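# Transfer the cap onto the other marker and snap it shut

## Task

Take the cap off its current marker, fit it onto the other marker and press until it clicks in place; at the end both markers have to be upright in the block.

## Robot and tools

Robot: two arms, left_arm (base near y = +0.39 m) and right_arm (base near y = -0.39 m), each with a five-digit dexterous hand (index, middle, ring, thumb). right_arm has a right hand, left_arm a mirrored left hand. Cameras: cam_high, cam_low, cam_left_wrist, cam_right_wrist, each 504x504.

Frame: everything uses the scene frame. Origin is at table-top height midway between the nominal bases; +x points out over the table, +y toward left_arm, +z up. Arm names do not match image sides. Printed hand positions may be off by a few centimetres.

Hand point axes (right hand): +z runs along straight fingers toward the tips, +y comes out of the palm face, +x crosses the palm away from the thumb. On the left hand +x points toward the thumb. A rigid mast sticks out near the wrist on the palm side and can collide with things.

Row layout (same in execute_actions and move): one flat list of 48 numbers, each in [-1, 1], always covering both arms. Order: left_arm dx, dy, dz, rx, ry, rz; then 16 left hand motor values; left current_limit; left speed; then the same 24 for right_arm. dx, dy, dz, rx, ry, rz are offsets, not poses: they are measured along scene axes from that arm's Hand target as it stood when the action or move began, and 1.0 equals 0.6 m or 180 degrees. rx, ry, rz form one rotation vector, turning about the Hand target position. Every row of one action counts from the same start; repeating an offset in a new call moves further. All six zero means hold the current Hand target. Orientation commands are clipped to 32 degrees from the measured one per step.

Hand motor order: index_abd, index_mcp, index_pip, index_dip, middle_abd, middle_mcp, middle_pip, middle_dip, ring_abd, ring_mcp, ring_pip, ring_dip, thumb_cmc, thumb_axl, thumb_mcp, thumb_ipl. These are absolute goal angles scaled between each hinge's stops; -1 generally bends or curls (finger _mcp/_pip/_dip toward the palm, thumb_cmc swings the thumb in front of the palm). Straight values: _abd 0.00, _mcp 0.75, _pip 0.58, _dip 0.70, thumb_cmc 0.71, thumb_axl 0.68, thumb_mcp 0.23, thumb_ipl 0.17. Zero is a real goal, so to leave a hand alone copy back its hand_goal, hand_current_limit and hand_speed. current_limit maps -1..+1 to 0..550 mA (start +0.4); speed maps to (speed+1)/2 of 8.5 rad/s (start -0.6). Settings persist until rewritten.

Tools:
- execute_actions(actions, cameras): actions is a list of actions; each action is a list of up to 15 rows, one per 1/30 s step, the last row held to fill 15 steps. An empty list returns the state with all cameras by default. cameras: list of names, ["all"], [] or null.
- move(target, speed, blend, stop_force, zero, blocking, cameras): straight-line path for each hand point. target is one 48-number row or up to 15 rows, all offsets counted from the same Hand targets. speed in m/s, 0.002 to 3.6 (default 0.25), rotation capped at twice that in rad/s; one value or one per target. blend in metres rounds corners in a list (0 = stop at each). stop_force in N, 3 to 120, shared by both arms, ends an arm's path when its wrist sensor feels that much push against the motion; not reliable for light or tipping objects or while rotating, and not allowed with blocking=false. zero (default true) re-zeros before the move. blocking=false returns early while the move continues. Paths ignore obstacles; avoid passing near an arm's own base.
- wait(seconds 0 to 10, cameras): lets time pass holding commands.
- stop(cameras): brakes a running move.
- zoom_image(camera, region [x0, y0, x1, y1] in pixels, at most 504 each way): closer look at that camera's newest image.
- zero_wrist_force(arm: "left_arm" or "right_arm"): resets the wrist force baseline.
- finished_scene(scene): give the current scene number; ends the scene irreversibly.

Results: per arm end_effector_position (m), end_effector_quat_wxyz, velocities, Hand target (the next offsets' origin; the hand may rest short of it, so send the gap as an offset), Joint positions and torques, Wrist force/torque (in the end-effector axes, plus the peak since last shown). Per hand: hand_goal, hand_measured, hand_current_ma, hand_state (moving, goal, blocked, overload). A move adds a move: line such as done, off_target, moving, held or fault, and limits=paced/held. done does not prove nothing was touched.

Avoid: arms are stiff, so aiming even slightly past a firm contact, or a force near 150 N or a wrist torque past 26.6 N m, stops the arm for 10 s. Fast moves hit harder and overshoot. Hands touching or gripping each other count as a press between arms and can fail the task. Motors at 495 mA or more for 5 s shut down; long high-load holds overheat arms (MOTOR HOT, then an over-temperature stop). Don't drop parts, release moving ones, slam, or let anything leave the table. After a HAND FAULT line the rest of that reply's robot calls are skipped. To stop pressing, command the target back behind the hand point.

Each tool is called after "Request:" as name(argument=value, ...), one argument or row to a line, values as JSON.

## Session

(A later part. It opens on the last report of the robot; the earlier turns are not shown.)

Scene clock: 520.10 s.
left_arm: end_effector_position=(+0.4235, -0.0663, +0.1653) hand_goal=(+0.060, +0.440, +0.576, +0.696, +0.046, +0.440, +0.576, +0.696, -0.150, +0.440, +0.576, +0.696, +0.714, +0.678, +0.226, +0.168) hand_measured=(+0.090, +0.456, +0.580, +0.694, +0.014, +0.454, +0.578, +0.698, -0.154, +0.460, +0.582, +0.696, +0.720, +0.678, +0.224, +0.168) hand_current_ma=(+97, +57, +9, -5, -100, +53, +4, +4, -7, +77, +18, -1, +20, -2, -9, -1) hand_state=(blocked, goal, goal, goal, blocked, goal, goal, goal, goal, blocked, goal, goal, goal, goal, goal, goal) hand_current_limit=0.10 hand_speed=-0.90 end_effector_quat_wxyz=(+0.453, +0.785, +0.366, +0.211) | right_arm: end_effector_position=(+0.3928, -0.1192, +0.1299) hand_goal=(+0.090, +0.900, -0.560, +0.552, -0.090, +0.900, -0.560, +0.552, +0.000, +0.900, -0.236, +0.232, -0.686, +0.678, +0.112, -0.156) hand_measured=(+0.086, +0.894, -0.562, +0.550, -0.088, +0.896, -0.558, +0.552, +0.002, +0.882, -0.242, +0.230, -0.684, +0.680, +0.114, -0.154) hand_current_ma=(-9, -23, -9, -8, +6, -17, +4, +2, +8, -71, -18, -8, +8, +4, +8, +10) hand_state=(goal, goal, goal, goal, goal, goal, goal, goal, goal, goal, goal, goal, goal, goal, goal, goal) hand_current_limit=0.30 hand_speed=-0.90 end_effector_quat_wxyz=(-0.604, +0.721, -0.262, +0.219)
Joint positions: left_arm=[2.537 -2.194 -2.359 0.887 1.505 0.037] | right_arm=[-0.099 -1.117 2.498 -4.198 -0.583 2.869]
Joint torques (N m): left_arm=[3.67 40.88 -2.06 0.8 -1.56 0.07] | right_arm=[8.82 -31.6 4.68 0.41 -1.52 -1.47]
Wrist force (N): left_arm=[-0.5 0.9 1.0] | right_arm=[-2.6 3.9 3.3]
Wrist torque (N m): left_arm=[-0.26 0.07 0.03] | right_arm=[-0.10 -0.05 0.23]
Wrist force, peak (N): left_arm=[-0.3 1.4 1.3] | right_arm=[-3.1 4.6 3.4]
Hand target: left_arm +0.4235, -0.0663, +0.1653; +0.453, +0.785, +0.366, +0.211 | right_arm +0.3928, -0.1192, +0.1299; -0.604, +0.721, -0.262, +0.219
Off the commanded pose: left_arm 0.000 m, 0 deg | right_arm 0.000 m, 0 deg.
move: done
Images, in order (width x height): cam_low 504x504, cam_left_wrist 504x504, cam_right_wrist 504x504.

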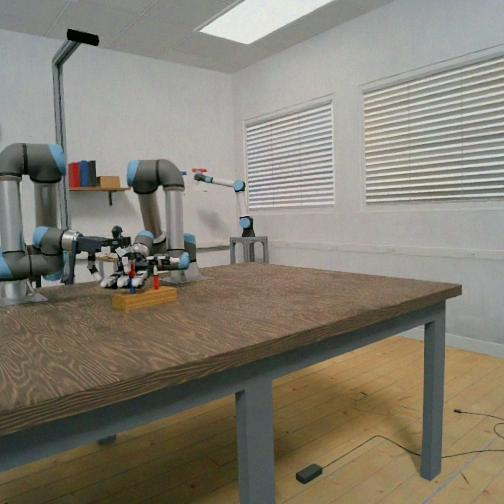

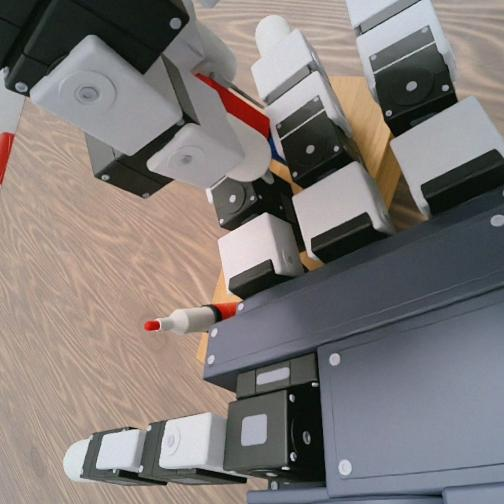

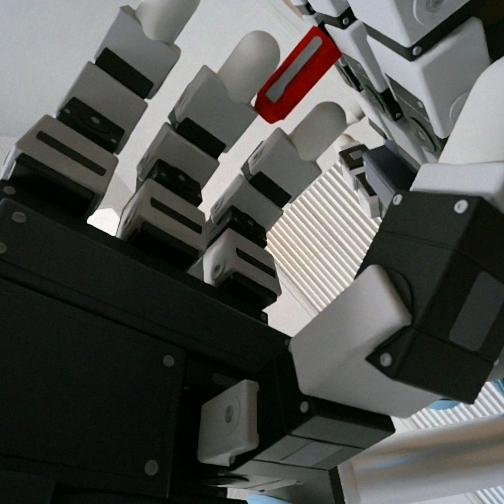

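Request:
execute_actions(
  actions=[
    [[0,0,0,0,0,0,0.12,0.44,0.576,0.696,-0.02,0.44,0.576,0.696,-0.2,0.44,0.576,0.696,0.714,0.678,0.226,0.168,0.1,-0.9,0,0,0,0,0,0,0.09,0.9,-0.56,0.551,-0.09,0.9,-0.56,0.551,0,0.9,-0.236,0.232,-0.686,0.677,0.112,-0.157,0.3,-0.9]],
  ],
)

Request:
move(
  target=[0,0,-0.0143,0,0,0,0.12,0.44,0.576,0.696,-0.02,0.44,0.576,0.696,-0.2,0.44,0.576,0.696,0.714,0.678,0.226,0.168,0.1,-0.9,0,0,0,0,0,0,0.09,0.9,-0.56,0.551,-0.09,0.9,-0.56,0.551,0,0.9,-0.236,0.232,-0.686,0.677,0.112,-0.157,0.3,-0.9],
  speed=0.02,
  cameras=["cam_right_wrist","cam_low","cam_left_wrist"],
)

Request:
zoom_image(
  camera="cam_right_wrist",
  region=[220, 0, 420, 200],
)

Request:
zoom_image(
  camera="cam_low",
  region=[90, 240, 170, 310],
)

Scene clock: 522.57 s.
left_arm: end_effector_position=(+0.4235, -0.0663, +0.1653) hand_goal=(+0.120, +0.440, +0.576, +0.696, -0.020, +0.440, +0.576, +0.696, -0.200, +0.440, +0.576, +0.696, +0.714, +0.678, +0.226, +0.168) hand_measured=(+0.116, +0.456, +0.580, +0.694, -0.016, +0.454, +0.578, +0.698, -0.196, +0.460, +0.582, +0.696, +0.720, +0.678, +0.224, +0.168) hand_current_ma=(-8, +57, +9, -5, +8, +53, +4, +4, +9, +77, +18, -1, +20, -2, -9, -1) hand_state=(goal, goal, goal, goal, goal, goal, goal, goal, goal, blocked, goal, goal, goal, goal, goal, goal) hand_current_limit=0.10 hand_speed=-0.90 end_effector_quat_wxyz=(+0.453, +0.785, +0.366, +0.211) | right_arm: end_effector_position=(+0.3928, -0.1192, +0.1299) hand_goal=(+0.090, +0.900, -0.560, +0.552, -0.090, +0.900, -0.560, +0.552, +0.000, +0.900, -0.236, +0.232, -0.686, +0.678, +0.112, -0.156) hand_measured=(+0.086, +0.894, -0.562, +0.550, -0.088, +0.894, -0.558, +0.552, +0.002, +0.882, -0.242, +0.230, -0.684, +0.680, +0.114, -0.154) hand_current_ma=(-9, -23, -9, -8, +6, -21, +4, +2, +8, -71, -18, -8, +8, +4, +8, +10) hand_state=(goal, goal, goal, goal, goal, goal, goal, goal, goal, goal, goal, goal, goal, goal, goal, goal) hand_current_limit=0.30 hand_speed=-0.90 end_effector_quat_wxyz=(-0.604, +0.721, -0.262, +0.219)
Joint positions: left_arm=[2.537 -2.194 -2.359 0.887 1.505 0.037] | right_arm=[-0.099 -1.117 2.498 -4.198 -0.583 2.869]
Joint torques (N m): left_arm=[3.61 40.22 -2.31 0.96 -1.59 0.09] | right_arm=[8.87 -28.06 5.8 0.08 -1.56 -1.26]
Wrist force (N): left_arm=[-0.5 0.9 1.1] | right_arm=[-2.9 4.2 3.4]
Wrist torque (N m): left_arm=[-0.30 0.05 0.03] | right_arm=[-0.08 -0.04 0.21]
Wrist force, peak (N): left_arm=[-0.3 1.2 1.1] | right_arm=[-2.7 4.4 3.5]
Hand target: left_arm +0.4235, -0.0663, +0.1653; +0.453, +0.785, +0.366, +0.211 | right_arm +0.3928, -0.1192, +0.1299; -0.604, +0.721, -0.262, +0.219
Off the commanded pose: left_arm 0.000 m, 0 deg | right_arm 0.000 m, 0 deg.

Scene clock: 523.40 s.
left_arm: end_effector_position=(+0.4235, -0.0663, +0.1568) hand_goal=(+0.120, +0.440, +0.576, +0.696, -0.020, +0.440, +0.576, +0.696, -0.200, +0.440, +0.576, +0.696, +0.714, +0.678, +0.226, +0.168) hand_measured=(+0.116, +0.456, +0.580, +0.694, -0.016, +0.454, +0.578, +0.698, -0.196, +0.460, +0.582, +0.696, +0.720, +0.678, +0.224, +0.168) hand_current_ma=(-8, +57, +9, -5, +8, +53, +4, +4, +9, +76, +18, -1, +20, -2, -9, -1) hand_state=(goal, goal, goal, goal, goal, goal, goal, goal, goal, blocked, goal, goal, goal, goal, goal, goal) hand_current_limit=0.10 hand_speed=-0.90 end_effector_quat_wxyz=(+0.453, +0.785, +0.366, +0.211) | right_arm: end_effector_position=(+0.3928, -0.1192, +0.1299) hand_goal=(+0.090, +0.900, -0.560, +0.552, -0.090, +0.900, -0.560, +0.552, +0.000, +0.900, -0.236, +0.232, -0.686, +0.678, +0.112, -0.156) hand_measured=(+0.086, +0.894, -0.562, +0.550, -0.088, +0.894, -0.558, +0.552, +0.002, +0.882, -0.242, +0.230, -0.684, +0.680, +0.114, -0.154) hand_current_ma=(-9, -23, -9, -8, +6, -22, +4, +2, +8, -71, -18, -8, +8, +4, +8, +10) hand_state=(goal, goal, goal, goal, goal, goal, goal, goal, goal, goal, goal, goal, goal, goal, goal, goal) hand_current_limit=0.30 hand_speed=-0.90 end_effector_quat_wxyz=(-0.604, +0.721, -0.262, +0.219)
Joint positions: left_arm=[2.537 -2.222 -2.356 0.912 1.505 0.037] | right_arm=[-0.099 -1.117 2.498 -4.198 -0.583 2.869]
Joint torques (N m): left_arm=[3.91 19.22 15.11 5.08 -1.43 0.3] | right_arm=[8.33 -26.65 4.45 0.04 -1.55 -1.39]
Wrist force (N): left_arm=[-0.3 1.3 1.0] | right_arm=[-3.1 4.3 3.1]
Wrist torque (N m): left_arm=[-0.27 0.00 0.04] | right_arm=[-0.04 0.00 0.20]
Wrist force, peak (N): left_arm=[-0.4 1.4 1.0] | right_arm=[-3.3 4.4 3.5]
Hand target: left_arm +0.4235, -0.0663, +0.1567; +0.453, +0.785, +0.366, +0.211 | right_arm +0.3928, -0.1192, +0.1299; -0.604, +0.721, -0.262, +0.219
Off the commanded pose: left_arm 0.000 m, 0 deg | right_arm 0.000 m, 0 deg.
move: done
Images, in order (width x height): cam_low 504x504, cam_left_wrist 504x504, cam_right_wrist 504x504.

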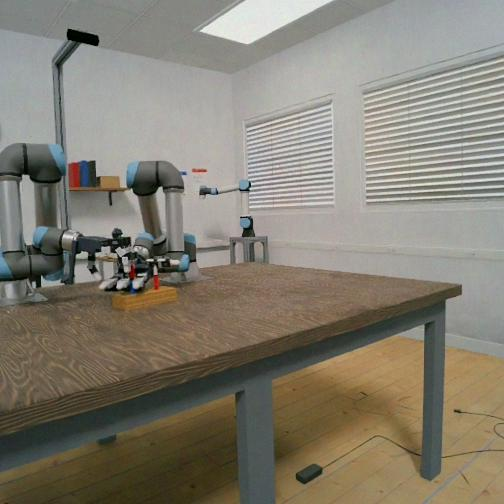

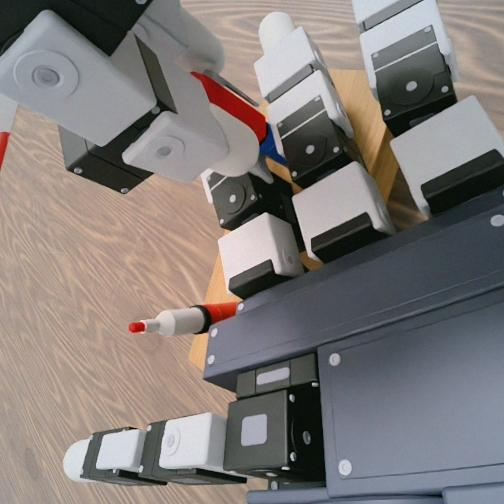

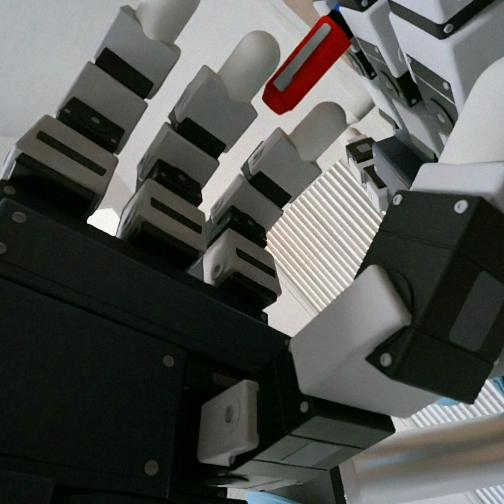

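Scaled by 2.520.

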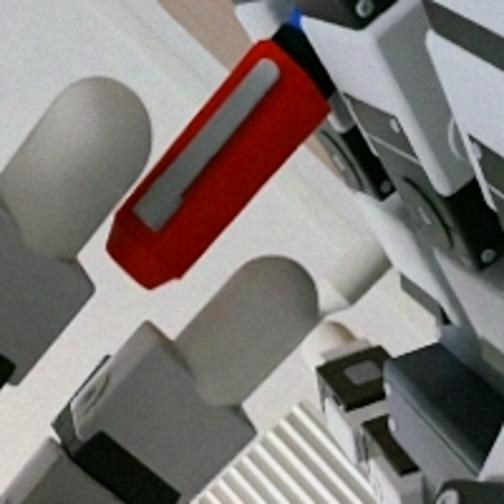

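Scaled by 6.300.

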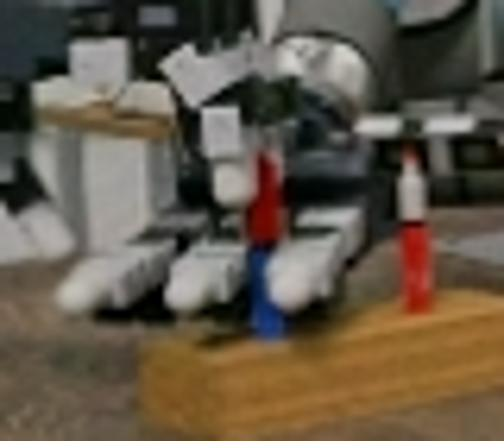

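Request:
move(
  target=[0,0,-0.0122,0,0,0,0.12,0.44,0.576,0.696,-0.02,0.44,0.576,0.696,-0.2,0.44,0.576,0.696,0.714,0.678,0.226,0.168,0.1,-0.9,0,0,0.06,0,0,0,0.09,0.9,-0.56,0.551,-0.09,0.9,-0.56,0.551,0,0.9,-0.236,0.232,-0.686,0.677,0.112,-0.157,0.3,-0.9],
  speed=0.06,
)

Request:
execute_actions(
  actions=[
    [[0,0,0,0,0,0,-0.3,0.525,0.576,0.696,0.3,0.525,0.576,0.696,0.6,0.525,0.576,0.696,0.714,0.678,0.226,0.168,0.78,-0.9,0,0,0,0,0,0,0.2,0.9,-0.95,0.91,-0.2,0.9,-0.95,0.91,0,0.9,-0.236,0.232,-0.686,0.677,0.112,-0.157,0.3,-0.8]],
  ],
)

Request:
move(
  target=[0,0,0,0,0,0,-0.3,0.525,0.576,0.696,0.3,0.525,0.576,0.696,0.6,0.525,0.576,0.696,0.714,0.678,0.226,0.168,0.78,-0.9,0.0147,0.0155,0,0,0,0,0.2,0.9,-0.95,0.91,-0.2,0.9,-0.95,0.91,0,0.9,-0.236,0.232,-0.686,0.677,0.112,-0.157,0.3,-0.8],
  speed=0.06,
  cameras=["cam_right_wrist","cam_low","cam_left_wrist"],
)

Request:
zoom_image(
  camera="cam_right_wrist",
  region=[220, 0, 420, 200],
)

Request:
zoom_image(
  camera="cam_left_wrist",
  region=[130, 50, 330, 250],
)

Scene clock: 546.23 s.
left_arm: end_effector_position=(+0.4235, -0.0663, +0.1494) hand_goal=(+0.120, +0.440, +0.576, +0.696, -0.020, +0.440, +0.576, +0.696, -0.200, +0.440, +0.576, +0.696, +0.714, +0.678, +0.226, +0.168) hand_measured=(+0.116, +0.434, +0.580, +0.694, -0.016, +0.434, +0.578, +0.698, -0.196, +0.460, +0.582, +0.696, +0.720, +0.678, +0.224, +0.168) hand_current_ma=(-8, -22, +9, -5, +8, -19, +4, +4, +9, +76, +18, -1, +20, -2, -9, -1) hand_state=(goal, goal, goal, goal, goal, goal, goal, goal, goal, blocked, goal, goal, goal, goal, goal, goal) hand_current_limit=0.10 hand_speed=-0.90 end_effector_quat_wxyz=(+0.453, +0.785, +0.366, +0.211) | right_arm: end_effector_position=(+0.3928, -0.1192, +0.1659) hand_goal=(+0.090, +0.900, -0.560, +0.552, -0.090, +0.900, -0.560, +0.552, +0.000, +0.900, -0.236, +0.232, -0.686, +0.678, +0.112, -0.156) hand_measured=(+0.086, +0.894, -0.562, +0.550, -0.088, +0.894, -0.558, +0.552, +0.002, +0.882, -0.242, +0.230, -0.684, +0.680, +0.114, -0.154) hand_current_ma=(-9, -23, -9, -8, +6, -23, +4, +2, +8, -71, -18, -8, +8, +4, +8, +10) hand_state=(goal, goal, goal, goal, goal, goal, goal, goal, goal, goal, goal, goal, goal, goal, goal, goal) hand_current_limit=0.30 hand_speed=-0.90 end_effector_quat_wxyz=(-0.604, +0.721, -0.262, +0.219)
Joint positions: left_arm=[2.537 -2.247 -2.352 0.933 1.505 0.037] | right_arm=[-0.099 -1.253 2.493 -4.057 -0.583 2.869]
Joint torques (N m): left_arm=[3.57 17.31 13.72 3.4 -1.11 0.21] | right_arm=[-8.34 -31.44 -18.88 0.6 0.15 -1.52]
Wrist force (N): left_arm=[-0.5 5.7 -4.8] | right_arm=[-3.0 4.4 3.4]
Wrist torque (N m): left_arm=[0.12 0.03 0.02] | right_arm=[-0.04 -0.04 0.19]
Wrist force, peak (N): left_arm=[-0.8 5.9 -4.6] | right_arm=[-2.9 5.2 3.2]
Hand target: left_arm +0.4235, -0.0663, +0.1494; +0.453, +0.785, +0.366, +0.211 | right_arm +0.3928, -0.1192, +0.1659; -0.604, +0.721, -0.262, +0.219
Off the commanded pose: left_arm 0.000 m, 0 deg | right_arm 0.000 m, 0 deg.
move: done

Scene clock: 547.70 s.
left_arm: end_effector_position=(+0.4235, -0.0663, +0.1494) hand_goal=(-0.300, +0.526, +0.576, +0.696, +0.300, +0.526, +0.576, +0.696, +0.600, +0.526, +0.576, +0.696, +0.714, +0.678, +0.226, +0.168) hand_measured=(+0.080, +0.438, +0.580, +0.694, +0.030, +0.440, +0.578, +0.698, +0.220, +0.522, +0.574, +0.696, +0.720, +0.678, +0.224, +0.168) hand_current_ma=(+489, -395, +9, -5, -488, -390, +4, +4, -489, -9, -7, -1, +20, -2, -9, -1) hand_state=(blocked, blocked, goal, goal, blocked, blocked, goal, goal, blocked, goal, goal, goal, goal, goal, goal, goal) hand_current_limit=0.78 hand_speed=-0.90 end_effector_quat_wxyz=(+0.453, +0.785, +0.366, +0.211) | right_arm: end_effector_position=(+0.3928, -0.1192, +0.1659) hand_goal=(+0.200, +0.900, -0.950, +0.910, -0.200, +0.900, -0.950, +0.910, +0.000, +0.900, -0.236, +0.232, -0.686, +0.678, +0.112, -0.156) hand_measured=(+0.196, +0.894, -0.946, +0.908, -0.196, +0.894, -0.946, +0.908, +0.002, +0.882, -0.242, +0.230, -0.684, +0.680, +0.114, -0.154) hand_current_ma=(-9, -23, +12, -8, +9, -23, +11, -9, +8, -71, -18, -8, +8, +4, +8, +10) hand_state=(goal, goal, goal, goal, goal, goal, goal, goal, goal, goal, goal, goal, goal, goal, goal, goal) hand_current_limit=0.30 hand_speed=-0.80 end_effector_quat_wxyz=(-0.604, +0.721, -0.262, +0.219)
Joint positions: left_arm=[2.537 -2.247 -2.352 0.933 1.505 0.037] | right_arm=[-0.099 -1.253 2.493 -4.057 -0.583 2.869]
Joint torques (N m): left_arm=[3.16 15.13 -0.6 -1.71 -1.35 0.35] | right_arm=[-8.76 -30.52 -19.34 0.65 -1.95 -1.39]
Wrist force (N): left_arm=[-1.3 12.0 -3.1] | right_arm=[-2.8 4.2 3.3]
Wrist torque (N m): left_arm=[-0.22 -0.02 -0.09] | right_arm=[-0.04 -0.08 0.20]
Wrist force, peak (N): left_arm=[0.1 12.4 -2.6] | right_arm=[-3.2 4.4 3.6]
Hand target: left_arm +0.4235, -0.0663, +0.1494; +0.453, +0.785, +0.366, +0.211 | right_arm +0.3928, -0.1192, +0.1659; -0.604, +0.721, -0.262, +0.219
Off the commanded pose: left_arm 0.000 m, 0 deg | right_arm 0.000 m, 0 deg.

Scene clock: 548.57 s.
left_arm: end_effector_position=(+0.4235, -0.0663, +0.1494) hand_goal=(-0.300, +0.526, +0.576, +0.696, +0.300, +0.526, +0.576, +0.696, +0.600, +0.526, +0.576, +0.696, +0.714, +0.678, +0.226, +0.168) hand_measured=(+0.080, +0.438, +0.580, +0.694, +0.030, +0.440, +0.578, +0.698, +0.220, +0.522, +0.574, +0.696, +0.720, +0.678, +0.224, +0.168) hand_current_ma=(+489, -395, +9, -5, -489, -390, +4, +4, -489, -9, -7, -1, +20, -2, -9, -1) hand_state=(blocked, blocked, goal, goal, blocked, blocked, goal, goal, blocked, goal, goal, goal, goal, goal, goal, goal) hand_current_limit=0.78 hand_speed=-0.90 end_effector_quat_wxyz=(+0.453, +0.785, +0.366, +0.211) | right_arm: end_effector_position=(+0.4015, -0.1099, +0.1659) hand_goal=(+0.200, +0.900, -0.950, +0.910, -0.200, +0.900, -0.950, +0.910, +0.000, +0.900, -0.236, +0.232, -0.686, +0.678, +0.112, -0.156) hand_measured=(+0.196, +0.894, -0.946, +0.908, -0.196, +0.894, -0.946, +0.908, +0.002, +0.882, -0.242, +0.230, -0.684, +0.680, +0.114, -0.154) hand_current_ma=(-9, -23, +11, -8, +9, -23, +11, -9, +8, -71, -18, -8, +8, +4, +8, +10) hand_state=(goal, goal, goal, goal, goal, goal, goal, goal, goal, goal, goal, goal, goal, goal, goal, goal) hand_current_limit=0.30 hand_speed=-0.80 end_effector_quat_wxyz=(-0.604, +0.721, -0.262, +0.219)
Joint positions: left_arm=[2.537 -2.247 -2.352 0.933 1.505 0.037] | right_arm=[-0.065 -1.234 2.457 -4.056 -0.616 2.888]
Joint torques (N m): left_arm=[3.57 15.24 -1.72 -1.84 -1.38 0.27] | right_arm=[11.06 -11.07 -17.66 0.55 -2.36 1.35]
Wrist force (N): left_arm=[-1.1 12.1 -3.0] | right_arm=[-2.5 4.1 3.1]
Wrist torque (N m): left_arm=[-0.24 -0.04 -0.07] | right_arm=[-0.06 -0.11 0.13]
Wrist force, peak (N): left_arm=[-1.2 12.4 -2.9] | right_arm=[-3.0 4.7 3.5]
Hand target: left_arm +0.4235, -0.0663, +0.1494; +0.453, +0.785, +0.366, +0.211 | right_arm +0.4016, -0.1099, +0.1659; -0.604, +0.721, -0.262, +0.219
Off the commanded pose: left_arm 0.000 m, 0 deg | right_arm 0.000 m, 0 deg.
move: done
Images, in order (width x height): cam_low 504x504, cam_left_wrist 504x504, cam_right_wrist 504x504.

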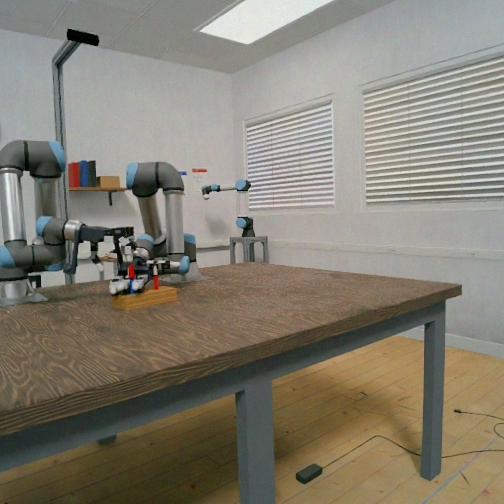

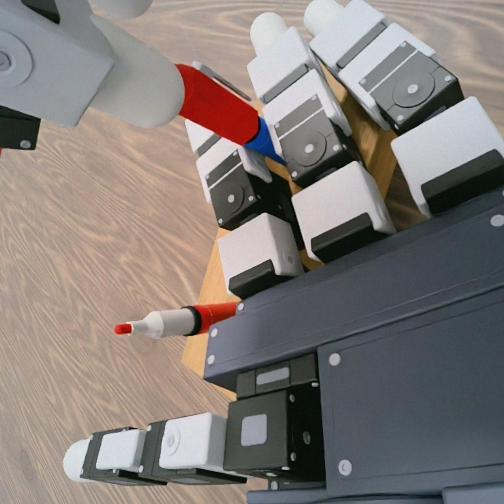

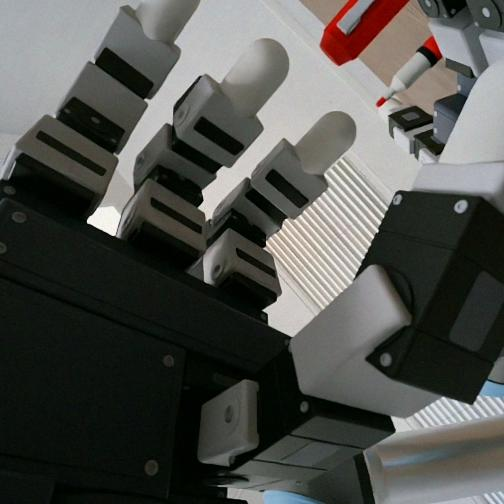

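Scaled by 2.520.

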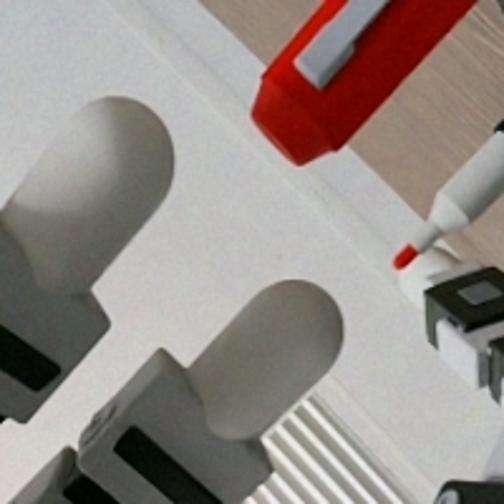

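Scaled by 2.520.

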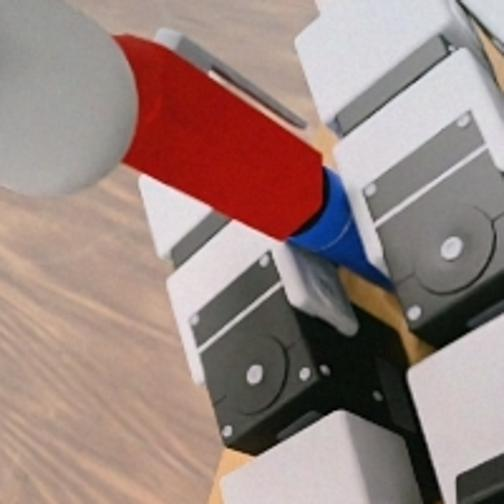

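Request:
execute_actions(
  actions=[],
)

Scene clock: 552.83 s.
left_arm: end_effector_position=(+0.4235, -0.0663, +0.1494) hand_goal=(-0.300, +0.526, +0.576, +0.696, +0.300, +0.526, +0.576, +0.696, +0.600, +0.526, +0.576, +0.696, +0.714, +0.678, +0.226, +0.168) hand_measured=(+0.080, +0.438, +0.580, +0.694, +0.030, +0.440, +0.578, +0.698, +0.220, +0.522, +0.574, +0.696, +0.720, +0.678, +0.224, +0.168) hand_current_ma=(+489, -395, +9, -5, -489, -390, +4, +4, -489, -9, -7, -1, +20, -2, -9, -1) hand_state=(blocked, blocked, goal, goal, blocked, blocked, goal, goal, blocked, goal, goal, goal, goal, goal, goal, goal) hand_current_limit=0.78 hand_speed=-0.90 end_effector_quat_wxyz=(+0.453, +0.785, +0.366, +0.211) | right_arm: end_effector_position=(+0.4016, -0.1099, +0.1659) hand_goal=(+0.200, +0.900, -0.950, +0.910, -0.200, +0.900, -0.950, +0.910, +0.000, +0.900, -0.236, +0.232, -0.686, +0.678, +0.112, -0.156) hand_measured=(+0.196, +0.894, -0.946, +0.908, -0.196, +0.894, -0.946, +0.908, +0.002, +0.882, -0.242, +0.230, -0.684, +0.680, +0.114, -0.154) hand_current_ma=(-9, -23, +11, -8, +9, -23, +11, -9, +8, -71, -18, -8, +8, +4, +8, +10) hand_state=(goal, goal, goal, goal, goal, goal, goal, goal, goal, goal, goal, goal, goal, goal, goal, goal) hand_current_limit=0.30 hand_speed=-0.80 end_effector_quat_wxyz=(-0.604, +0.721, -0.262, +0.219)
Joint positions: left_arm=[2.537 -2.247 -2.352 0.933 1.505 0.037] | right_arm=[-0.065 -1.234 2.457 -4.056 -0.616 2.888]
Joint velocities: within noise
Joint torques (N m): left_arm=[2.68 15.4 -1.49 -1.98 -1.45 0.2] | right_arm=[11.95 -12 -19.38 0.52 -2.39 1.34]
Wrist force (N): left_arm=[-1.0 12.1 -3.0] | right_arm=[-2.7 4.4 3.1]
Wrist torque (N m): left_arm=[-0.23 -0.05 -0.07] | right_arm=[-0.01 -0.09 0.13]
Wrist force, peak (N): left_arm=[-1.1 12.4 -3.1] | right_arm=[-3.2 4.7 3.6]
Hand target: left_arm +0.4235, -0.0663, +0.1494; +0.453, +0.785, +0.366, +0.211 | right_arm +0.4016, -0.1099, +0.1659; -0.604, +0.721, -0.262, +0.219
Off the commanded pose: left_arm 0.000 m, 0 deg | right_arm 0.000 m, 0 deg.

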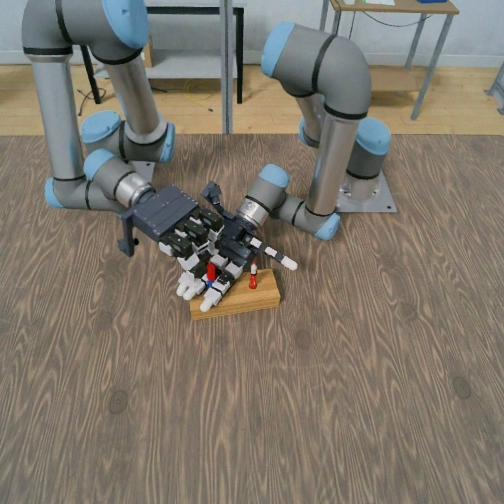

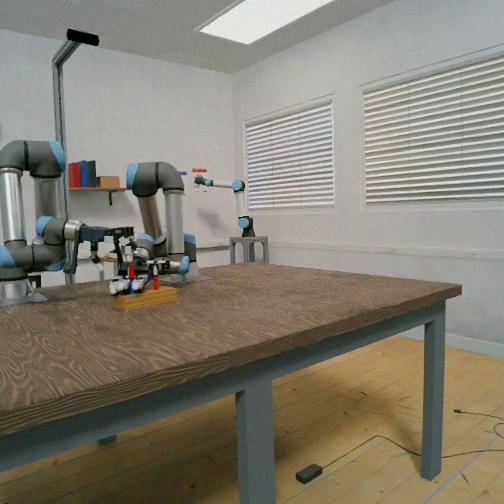

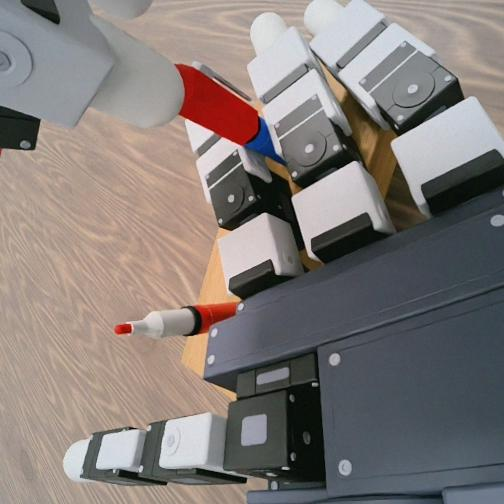

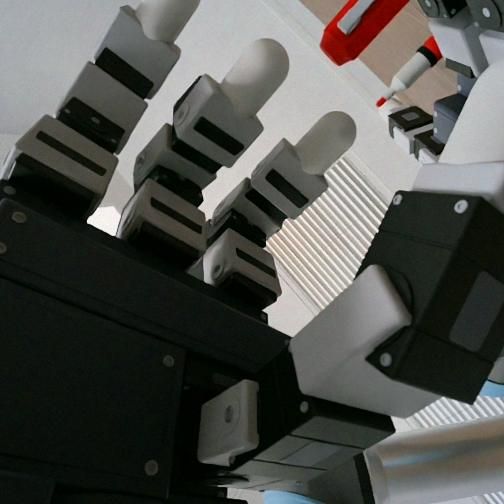

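Request:
move(
  target=[
    [0,0,0,0,0,0,-0.3,0.525,0.576,0.696,0.3,0.525,0.576,0.696,0.6,0.525,0.576,0.696,0.714,0.678,0.226,0.168,0.78,-0.9,0,0,-0.05,0,0,0,0.2,0.9,-0.95,0.91,-0.2,0.9,-0.95,0.91,0,0.9,-0.236,0.232,-0.686,0.677,0.112,-0.157,0.3,-0.8],
  ],
  speed=0.05,
  cameras=["cam_right_wrist","cam_low"],
)

Request:
zoom_image(
  camera="cam_right_wrist",
  region=[220, 0, 420, 200],
)

Request:
zoom_image(
  camera="cam_low",
  region=[90, 240, 170, 310],
)

Scene clock: 554.83 s.
left_arm: end_effector_position=(+0.4235, -0.0663, +0.1494) hand_goal=(-0.300, +0.526, +0.576, +0.696, +0.300, +0.526, +0.576, +0.696, +0.600, +0.526, +0.576, +0.696, +0.714, +0.678, +0.226, +0.168) hand_measured=(+0.080, +0.438, +0.580, +0.694, +0.030, +0.440, +0.578, +0.698, +0.220, +0.522, +0.574, +0.696, +0.720, +0.678, +0.224, +0.168) hand_current_ma=(+489, -395, +9, -5, -489, -390, +4, +4, -489, -9, -7, -1, +20, -2, -9, -1) hand_state=(blocked, blocked, goal, goal, blocked, blocked, goal, goal, blocked, goal, goal, goal, goal, goal, goal, goal) hand_current_limit=0.78 hand_speed=-0.90 end_effector_quat_wxyz=(+0.453, +0.785, +0.366, +0.211) | right_arm: end_effector_position=(+0.4015, -0.1099, +0.1359) hand_goal=(+0.200, +0.900, -0.950, +0.910, -0.200, +0.900, -0.950, +0.910, +0.000, +0.900, -0.236, +0.232, -0.686, +0.678, +0.112, -0.156) hand_measured=(+0.196, +0.894, -0.946, +0.908, -0.196, +0.894, -0.946, +0.908, +0.002, +0.882, -0.242, +0.230, -0.684, +0.680, +0.114, -0.154) hand_current_ma=(-9, -23, +11, -8, +9, -23, +11, -9, +8, -71, -18, -8, +8, +4, +8, +10) hand_state=(goal, goal, goal, goal, goal, goal, goal, goal, goal, goal, goal, goal, goal, goal, goal, goal) hand_current_limit=0.30 hand_speed=-0.80 end_effector_quat_wxyz=(-0.604, +0.721, -0.262, +0.219)
Joint positions: left_arm=[2.537 -2.247 -2.352 0.933 1.505 0.037] | right_arm=[-0.065 -1.127 2.462 -4.168 -0.616 2.888]
Joint torques (N m): left_arm=[3.05 15.45 -1.44 -1.91 -1.71 0.09] | right_arm=[5.79 -14.05 -17.72 -4.91 -0.14 1.08]
Wrist force (N): left_arm=[-1.3 12.2 -3.1] | right_arm=[-2.4 4.2 2.9]
Wrist torque (N m): left_arm=[-0.20 -0.01 -0.10] | right_arm=[-0.03 -0.10 0.17]
Wrist force, peak (N): left_arm=[-1.2 12.3 -3.0] | right_arm=[-3.0 4.6 3.5]
Hand target: left_arm +0.4235, -0.0663, +0.1494; +0.453, +0.785, +0.366, +0.211 | right_arm +0.4016, -0.1099, +0.1359; -0.604, +0.721, -0.262, +0.219
Off the commanded pose: left_arm 0.000 m, 0 deg | right_arm 0.000 m, 0 deg.
move: done
Images, in order (width x height): cam_low 504x504, cam_right_wrist 504x504.

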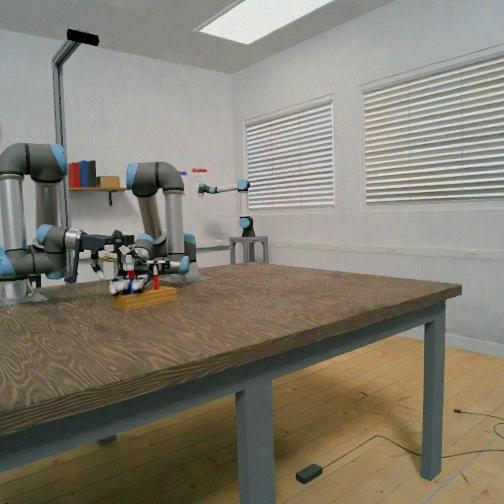

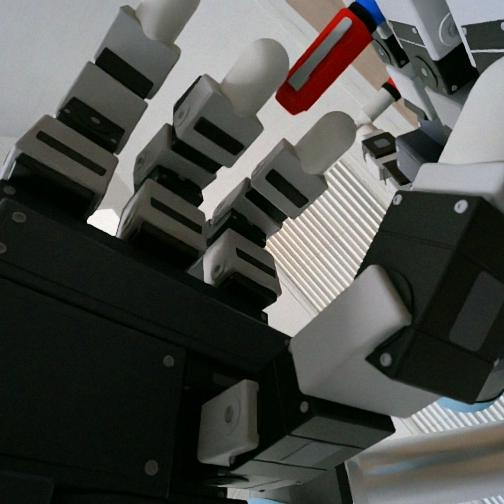

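Scaled by 2.520.

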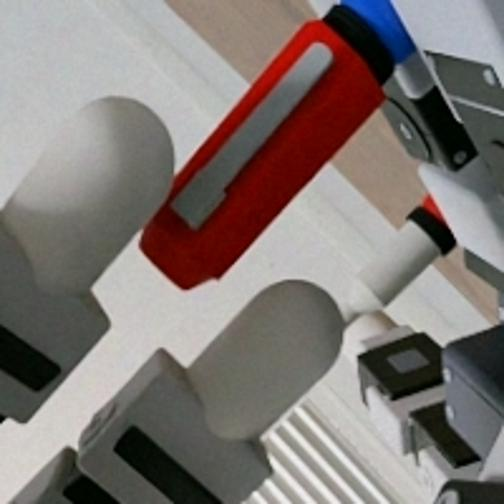

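Scaled by 6.300.

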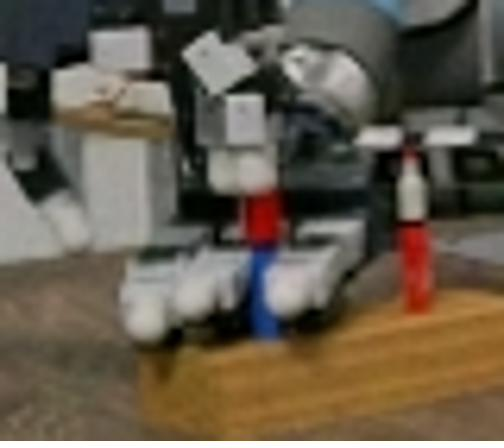

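Request:
move(
  target=[
    [0,0,0,0,0,0,-0.3,0.525,0.576,0.696,0.3,0.525,0.576,0.696,0.6,0.525,0.576,0.696,0.714,0.678,0.226,0.168,0.78,-0.9,0.0013,-0.0011,-0.0117,0,0,0,0.2,0.9,-0.95,0.91,-0.2,0.9,-0.95,0.91,0,0.9,-0.236,0.232,-0.686,0.677,0.112,-0.157,0.3,-0.8],
  ],
  speed=0.03,
  cameras=["cam_right_wrist","cam_low","cam_high","cam_left_wrist"],
)

Request:
zoom_image(
  camera="cam_right_wrist",
  region=[220, 0, 420, 200],
)

Request:
zoom_image(
  camera="cam_high",
  region=[180, 240, 270, 330],
)

Request:
zoom_image(
  camera="cam_left_wrist",
  region=[80, 0, 330, 200],
)

Scene clock: 557.10 s.
left_arm: end_effector_position=(+0.4235, -0.0663, +0.1494) hand_goal=(-0.300, +0.526, +0.576, +0.696, +0.300, +0.526, +0.576, +0.696, +0.600, +0.526, +0.576, +0.696, +0.714, +0.678, +0.226, +0.168) hand_measured=(+0.080, +0.438, +0.580, +0.694, +0.030, +0.440, +0.578, +0.698, +0.220, +0.522, +0.574, +0.696, +0.720, +0.678, +0.224, +0.168) hand_current_ma=(+489, -395, +9, -5, -489, -390, +4, +4, -489, -9, -7, -1, +20, -2, -9, -1) hand_state=(blocked, blocked, goal, goal, blocked, blocked, goal, goal, blocked, goal, goal, goal, goal, goal, goal, goal) hand_current_limit=0.78 hand_speed=-0.90 end_effector_quat_wxyz=(+0.453, +0.785, +0.366, +0.211) | right_arm: end_effector_position=(+0.4024, -0.1105, +0.1290) hand_goal=(+0.200, +0.900, -0.950, +0.910, -0.200, +0.900, -0.950, +0.910, +0.000, +0.900, -0.236, +0.232, -0.686, +0.678, +0.112, -0.156) hand_measured=(+0.196, +0.894, -0.946, +0.908, -0.196, +0.894, -0.946, +0.908, +0.002, +0.882, -0.242, +0.230, -0.684, +0.680, +0.114, -0.154) hand_current_ma=(-9, -23, +11, -8, +9, -23, +11, -9, +8, -71, -18, -8, +8, +4, +8, +10) hand_state=(goal, goal, goal, goal, goal, goal, goal, goal, goal, goal, goal, goal, goal, goal, goal, goal) hand_current_limit=0.30 hand_speed=-0.80 end_effector_quat_wxyz=(-0.604, +0.721, -0.262, +0.219)
Joint positions: left_arm=[2.537 -2.247 -2.352 0.933 1.505 0.037] | right_arm=[-0.067 -1.101 2.461 -4.192 -0.615 2.887]
Joint torques (N m): left_arm=[3.01 15.38 -1.45 -1.7 -1.54 0.27] | right_arm=[-9.65 -13.9 -16.6 -4.67 3.02 -1.13]
Wrist force (N): left_arm=[-1.1 12.1 -2.9] | right_arm=[-2.7 4.1 2.9]
Wrist torque (N m): left_arm=[-0.22 -0.03 -0.08] | right_arm=[-0.05 -0.06 0.24]
Wrist force, peak (N): left_arm=[-1.1 12.3 -3.1] | right_arm=[-3.0 4.6 3.6]
Hand target: left_arm +0.4235, -0.0663, +0.1494; +0.453, +0.785, +0.366, +0.211 | right_arm +0.4024, -0.1105, +0.1289; -0.604, +0.721, -0.262, +0.219
Off the commanded pose: left_arm 0.000 m, 0 deg | right_arm 0.000 m, 0 deg.
move: done

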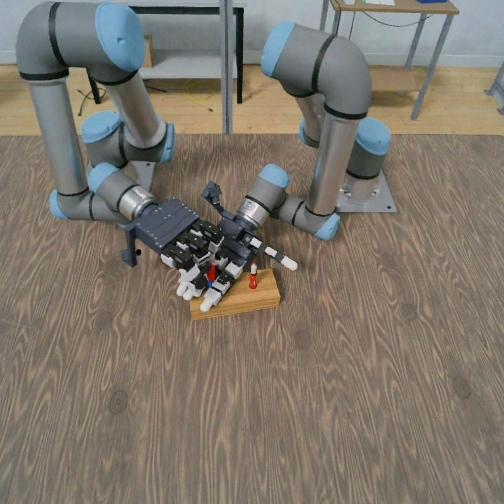

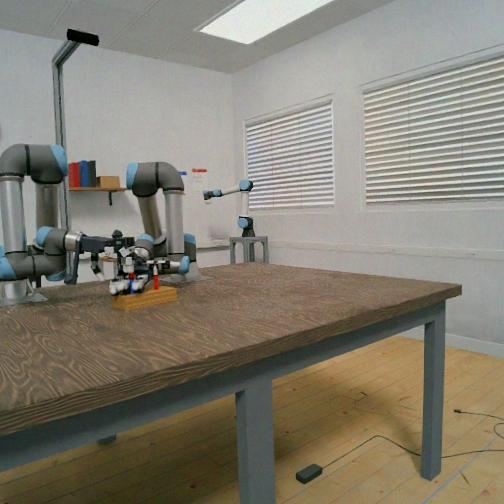

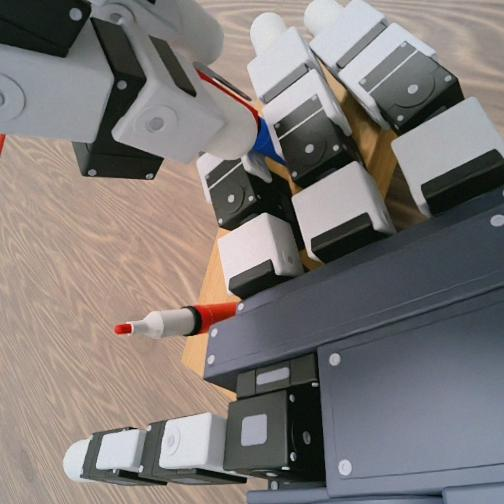

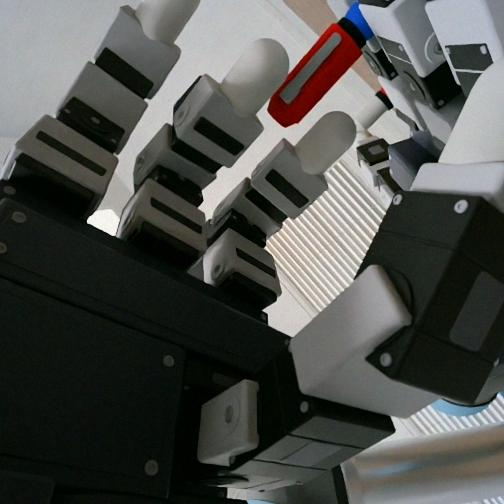

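Scaled by 2.520.

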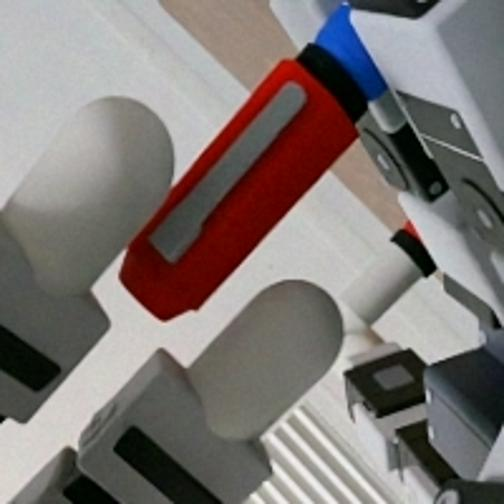

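Scaled by 5.600.

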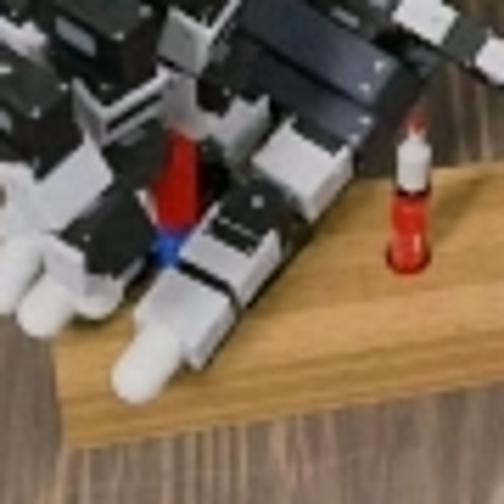

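Scaled by 2.016.

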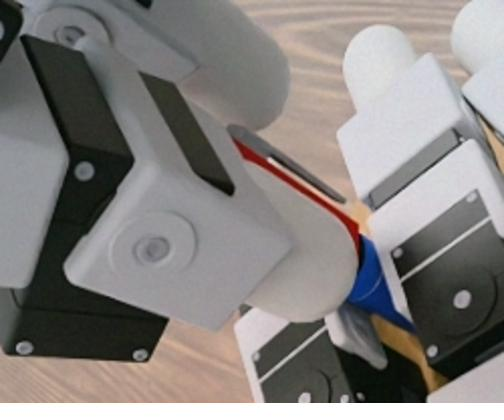

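Request:
move(
  target=[
    [0,0,0,0,0,0,-0.3,0.525,0.576,0.696,0.3,0.525,0.576,0.696,0.6,0.525,0.576,0.696,0.714,0.678,0.226,0.168,0.78,-0.9,0,0,-0.0083,0,0,0,0.2,0.9,-0.95,0.91,-0.2,0.9,-0.95,0.91,0,0.9,-0.236,0.232,-0.686,0.677,0.112,-0.157,0.3,-0.8],
  ],
  speed=0.02,
)

Request:
execute_actions(
  actions=[
    [[0,0,0,0,0,0,-0.3,0.525,0.576,0.696,0.3,0.525,0.576,0.696,0.6,0.525,0.576,0.696,0.714,0.678,0.226,0.168,0.78,-0.9,0,0,0,0,0,0,-0.3,0.9,-0.95,0.91,0.3,0.9,-0.95,0.91,0,0.9,-0.236,0.232,-0.686,0.677,0.112,-0.157,0.3,-0.8]],
  ],
)

Request:
wait(
  seconds=0.8,
  cameras=["cam_right_wrist","cam_low","cam_left_wrist"],
)

Request:
zoom_image(
  camera="cam_right_wrist",
  region=[220, 0, 420, 200],
)

Request:
zoom_image(
  camera="cam_left_wrist",
  region=[80, 0, 330, 200],
)

Scene clock: 560.47 s.
left_arm: end_effector_position=(+0.4235, -0.0663, +0.1494) hand_goal=(-0.300, +0.526, +0.576, +0.696, +0.300, +0.526, +0.576, +0.696, +0.600, +0.526, +0.576, +0.696, +0.714, +0.678, +0.226, +0.168) hand_measured=(+0.080, +0.438, +0.580, +0.694, +0.030, +0.440, +0.578, +0.698, +0.220, +0.522, +0.574, +0.696, +0.720, +0.678, +0.224, +0.168) hand_current_ma=(+489, -395, +9, -5, -489, -390, +4, +4, -489, -9, -7, -1, +20, -2, -9, -1) hand_state=(blocked, blocked, goal, goal, blocked, blocked, goal, goal, blocked, goal, goal, goal, goal, goal, goal, goal) hand_current_limit=0.78 hand_speed=-0.90 end_effector_quat_wxyz=(+0.453, +0.785, +0.366, +0.211) | right_arm: end_effector_position=(+0.4024, -0.1105, +0.1240) hand_goal=(+0.200, +0.900, -0.950, +0.910, -0.200, +0.900, -0.950, +0.910, +0.000, +0.900, -0.236, +0.232, -0.686, +0.678, +0.112, -0.156) hand_measured=(+0.196, +0.894, -0.946, +0.908, -0.196, +0.894, -0.946, +0.908, +0.002, +0.882, -0.242, +0.230, -0.684, +0.680, +0.114, -0.154) hand_current_ma=(-9, -23, +11, -8, +9, -23, +11, -9, +8, -71, -18, -8, +8, +4, +8, +10) hand_state=(goal, goal, goal, goal, goal, goal, goal, goal, goal, goal, goal, goal, goal, goal, goal, goal) hand_current_limit=0.30 hand_speed=-0.80 end_effector_quat_wxyz=(-0.604, +0.721, -0.262, +0.219)
Joint positions: left_arm=[2.537 -2.247 -2.352 0.933 1.505 0.037] | right_arm=[-0.067 -1.083 2.46 -4.21 -0.615 2.887]
Joint torques (N m): left_arm=[3.65 15.83 -2.17 -1.73 -1.59 0.2] | right_arm=[-8.75 -14.76 -16.15 -4.75 2.75 -0.39]
Wrist force (N): left_arm=[-1.1 12.0 -2.7] | right_arm=[-2.8 4.5 3.2]
Wrist torque (N m): left_arm=[-0.24 -0.03 -0.08] | right_arm=[-0.02 -0.04 0.24]
Wrist force, peak (N): left_arm=[-1.0 12.4 -3.0] | right_arm=[-2.9 4.5 3.5]
Hand target: left_arm +0.4235, -0.0663, +0.1494; +0.453, +0.785, +0.366, +0.211 | right_arm +0.4024, -0.1105, +0.1239; -0.604, +0.721, -0.262, +0.219
Off the commanded pose: left_arm 0.000 m, 0 deg | right_arm 0.000 m, 0 deg.
move: done

Scene clock: 561.33 s.
left_arm: end_effector_position=(+0.4235, -0.0663, +0.1494) hand_goal=(-0.300, +0.526, +0.576, +0.696, +0.300, +0.526, +0.576, +0.696, +0.600, +0.526, +0.576, +0.696, +0.714, +0.678, +0.226, +0.168) hand_measured=(+0.080, +0.438, +0.580, +0.694, +0.030, +0.440, +0.578, +0.698, +0.220, +0.522, +0.574, +0.696, +0.720, +0.678, +0.224, +0.168) hand_current_ma=(+489, -395, +9, -5, -489, -389, +4, +4, -489, -9, -7, -1, +20, -2, -9, -1) hand_state=(blocked, blocked, goal, goal, blocked, blocked, goal, goal, blocked, goal, goal, goal, goal, goal, goal, goal) hand_current_limit=0.78 hand_speed=-0.90 end_effector_quat_wxyz=(+0.453, +0.785, +0.366, +0.211) | right_arm: end_effector_position=(+0.4024, -0.1105, +0.1239) hand_goal=(-0.300, +0.900, -0.950, +0.910, +0.300, +0.900, -0.950, +0.910, +0.000, +0.900, -0.236, +0.232, -0.686, +0.678, +0.112, -0.156) hand_measured=(-0.288, +0.904, -0.946, +0.910, +0.288, +0.904, -0.946, +0.910, +0.002, +0.882, -0.242, +0.230, -0.684, +0.680, +0.114, -0.154) hand_current_ma=(+40, +13, +10, +0, -42, +16, +11, +0, +8, -71, -18, -8, +8, +4, +8, +10) hand_state=(goal, goal, goal, goal, goal, goal, goal, goal, goal, goal, goal, goal, goal, goal, goal, goal) hand_current_limit=0.30 hand_speed=-0.80 end_effector_quat_wxyz=(-0.604, +0.721, -0.262, +0.219)
Joint positions: left_arm=[2.537 -2.247 -2.352 0.933 1.505 0.037] | right_arm=[-0.067 -1.083 2.46 -4.21 -0.614 2.887]
Joint torques (N m): left_arm=[3.5 15.31 -1.39 -1.74 -1.35 0.13] | right_arm=[-10.05 -13.6 -12.84 -1.49 2.3 0.86]
Wrist force (N): left_arm=[-1.6 11.9 -2.4] | right_arm=[-2.6 1.2 3.0]
Wrist torque (N m): left_arm=[-0.28 -0.06 -0.10] | right_arm=[0.00 -0.06 0.24]
Wrist force, peak (N): left_arm=[-1.4 12.4 -2.9] | right_arm=[-3.1 4.4 3.4]
Hand target: left_arm +0.4235, -0.0663, +0.1494; +0.453, +0.785, +0.366, +0.211 | right_arm +0.4024, -0.1105, +0.1239; -0.604, +0.721, -0.262, +0.219
Off the commanded pose: left_arm 0.000 m, 0 deg | right_arm 0.000 m, 0 deg.

Scene clock: 562.13 s.
left_arm: end_effector_position=(+0.4235, -0.0663, +0.1494) hand_goal=(-0.300, +0.526, +0.576, +0.696, +0.300, +0.526, +0.576, +0.696, +0.600, +0.526, +0.576, +0.696, +0.714, +0.678, +0.226, +0.168) hand_measured=(+0.080, +0.438, +0.580, +0.694, +0.030, +0.440, +0.578, +0.698, +0.220, +0.522, +0.574, +0.696, +0.720, +0.678, +0.224, +0.168) hand_current_ma=(+490, -395, +9, -5, -489, -389, +4, +4, -489, -9, -7, -1, +20, -2, -9, -1) hand_state=(blocked, blocked, goal, goal, blocked, blocked, goal, goal, blocked, goal, goal, goal, goal, goal, goal, goal) hand_current_limit=0.78 hand_speed=-0.90 end_effector_quat_wxyz=(+0.453, +0.785, +0.366, +0.211) | right_arm: end_effector_position=(+0.4024, -0.1105, +0.1239) hand_goal=(-0.300, +0.900, -0.950, +0.910, +0.300, +0.900, -0.950, +0.910, +0.000, +0.900, -0.236, +0.232, -0.686, +0.678, +0.112, -0.156) hand_measured=(-0.288, +0.904, -0.946, +0.910, +0.288, +0.904, -0.946, +0.910, +0.002, +0.882, -0.242, +0.230, -0.684, +0.680, +0.114, -0.154) hand_current_ma=(+40, +13, +10, +0, -42, +16, +11, +0, +8, -71, -18, -8, +8, +4, +8, +10) hand_state=(goal, goal, goal, goal, goal, goal, goal, goal, goal, goal, goal, goal, goal, goal, goal, goal) hand_current_limit=0.30 hand_speed=-0.80 end_effector_quat_wxyz=(-0.604, +0.721, -0.262, +0.219)
Joint positions: left_arm=[2.537 -2.247 -2.352 0.933 1.505 0.037] | right_arm=[-0.067 -1.083 2.46 -4.21 -0.614 2.887]
Joint torques (N m): left_arm=[3.64 15.45 -0.9 -1.72 -1.17 0.37] | right_arm=[-9.15 -14.05 -9.47 1.16 1.38 0.88]
Wrist force (N): left_arm=[-1.9 12.0 -2.4] | right_arm=[-2.6 1.4 3.3]
Wrist torque (N m): left_arm=[-0.28 -0.03 -0.12] | right_arm=[0.02 -0.07 0.25]
Wrist force, peak (N): left_arm=[-1.9 12.1 -2.4] | right_arm=[-2.9 1.6 3.2]
Hand target: left_arm +0.4235, -0.0663, +0.1494; +0.453, +0.785, +0.366, +0.211 | right_arm +0.4024, -0.1105, +0.1239; -0.604, +0.721, -0.262, +0.219
Off the commanded pose: left_arm 0.000 m, 0 deg | right_arm 0.000 m, 0 deg.
wait: 0.80 s; at rest by 0.17 s
Images, in order (width x height): cam_low 504x504, cam_left_wrist 504x504, cam_right_wrist 504x504.

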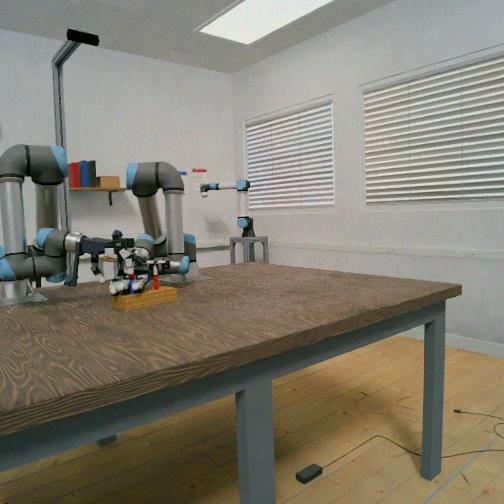

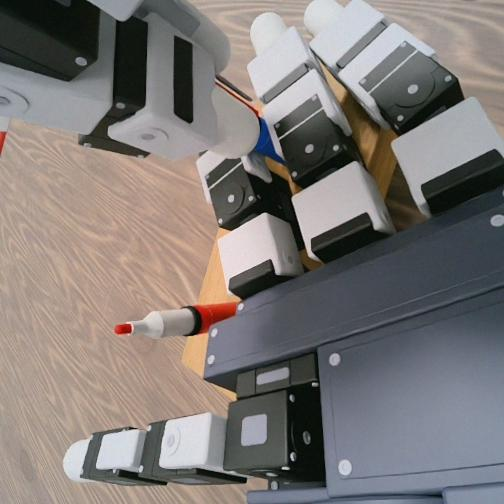

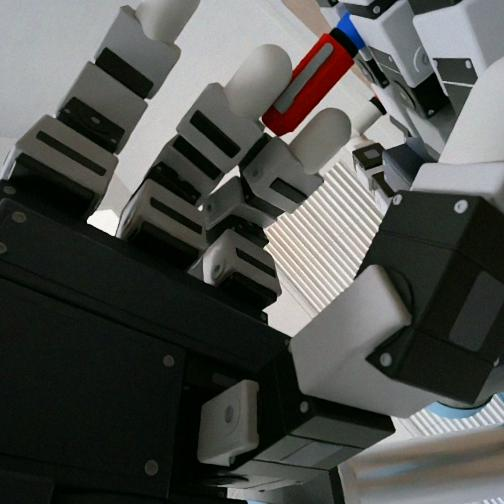

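Scaled by 2.520.

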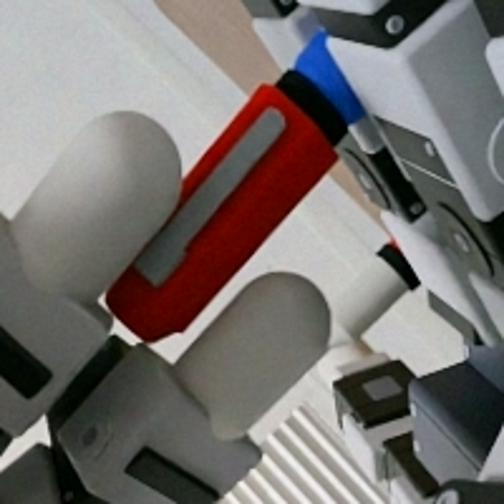

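Scaled by 2.016.

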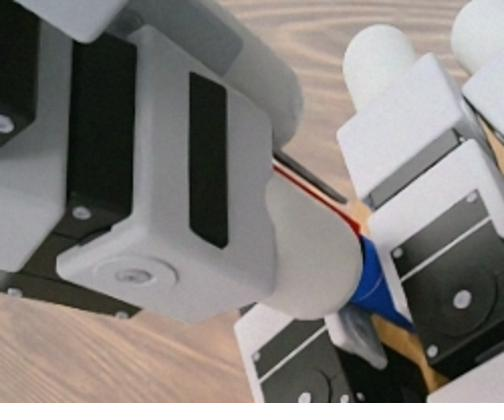

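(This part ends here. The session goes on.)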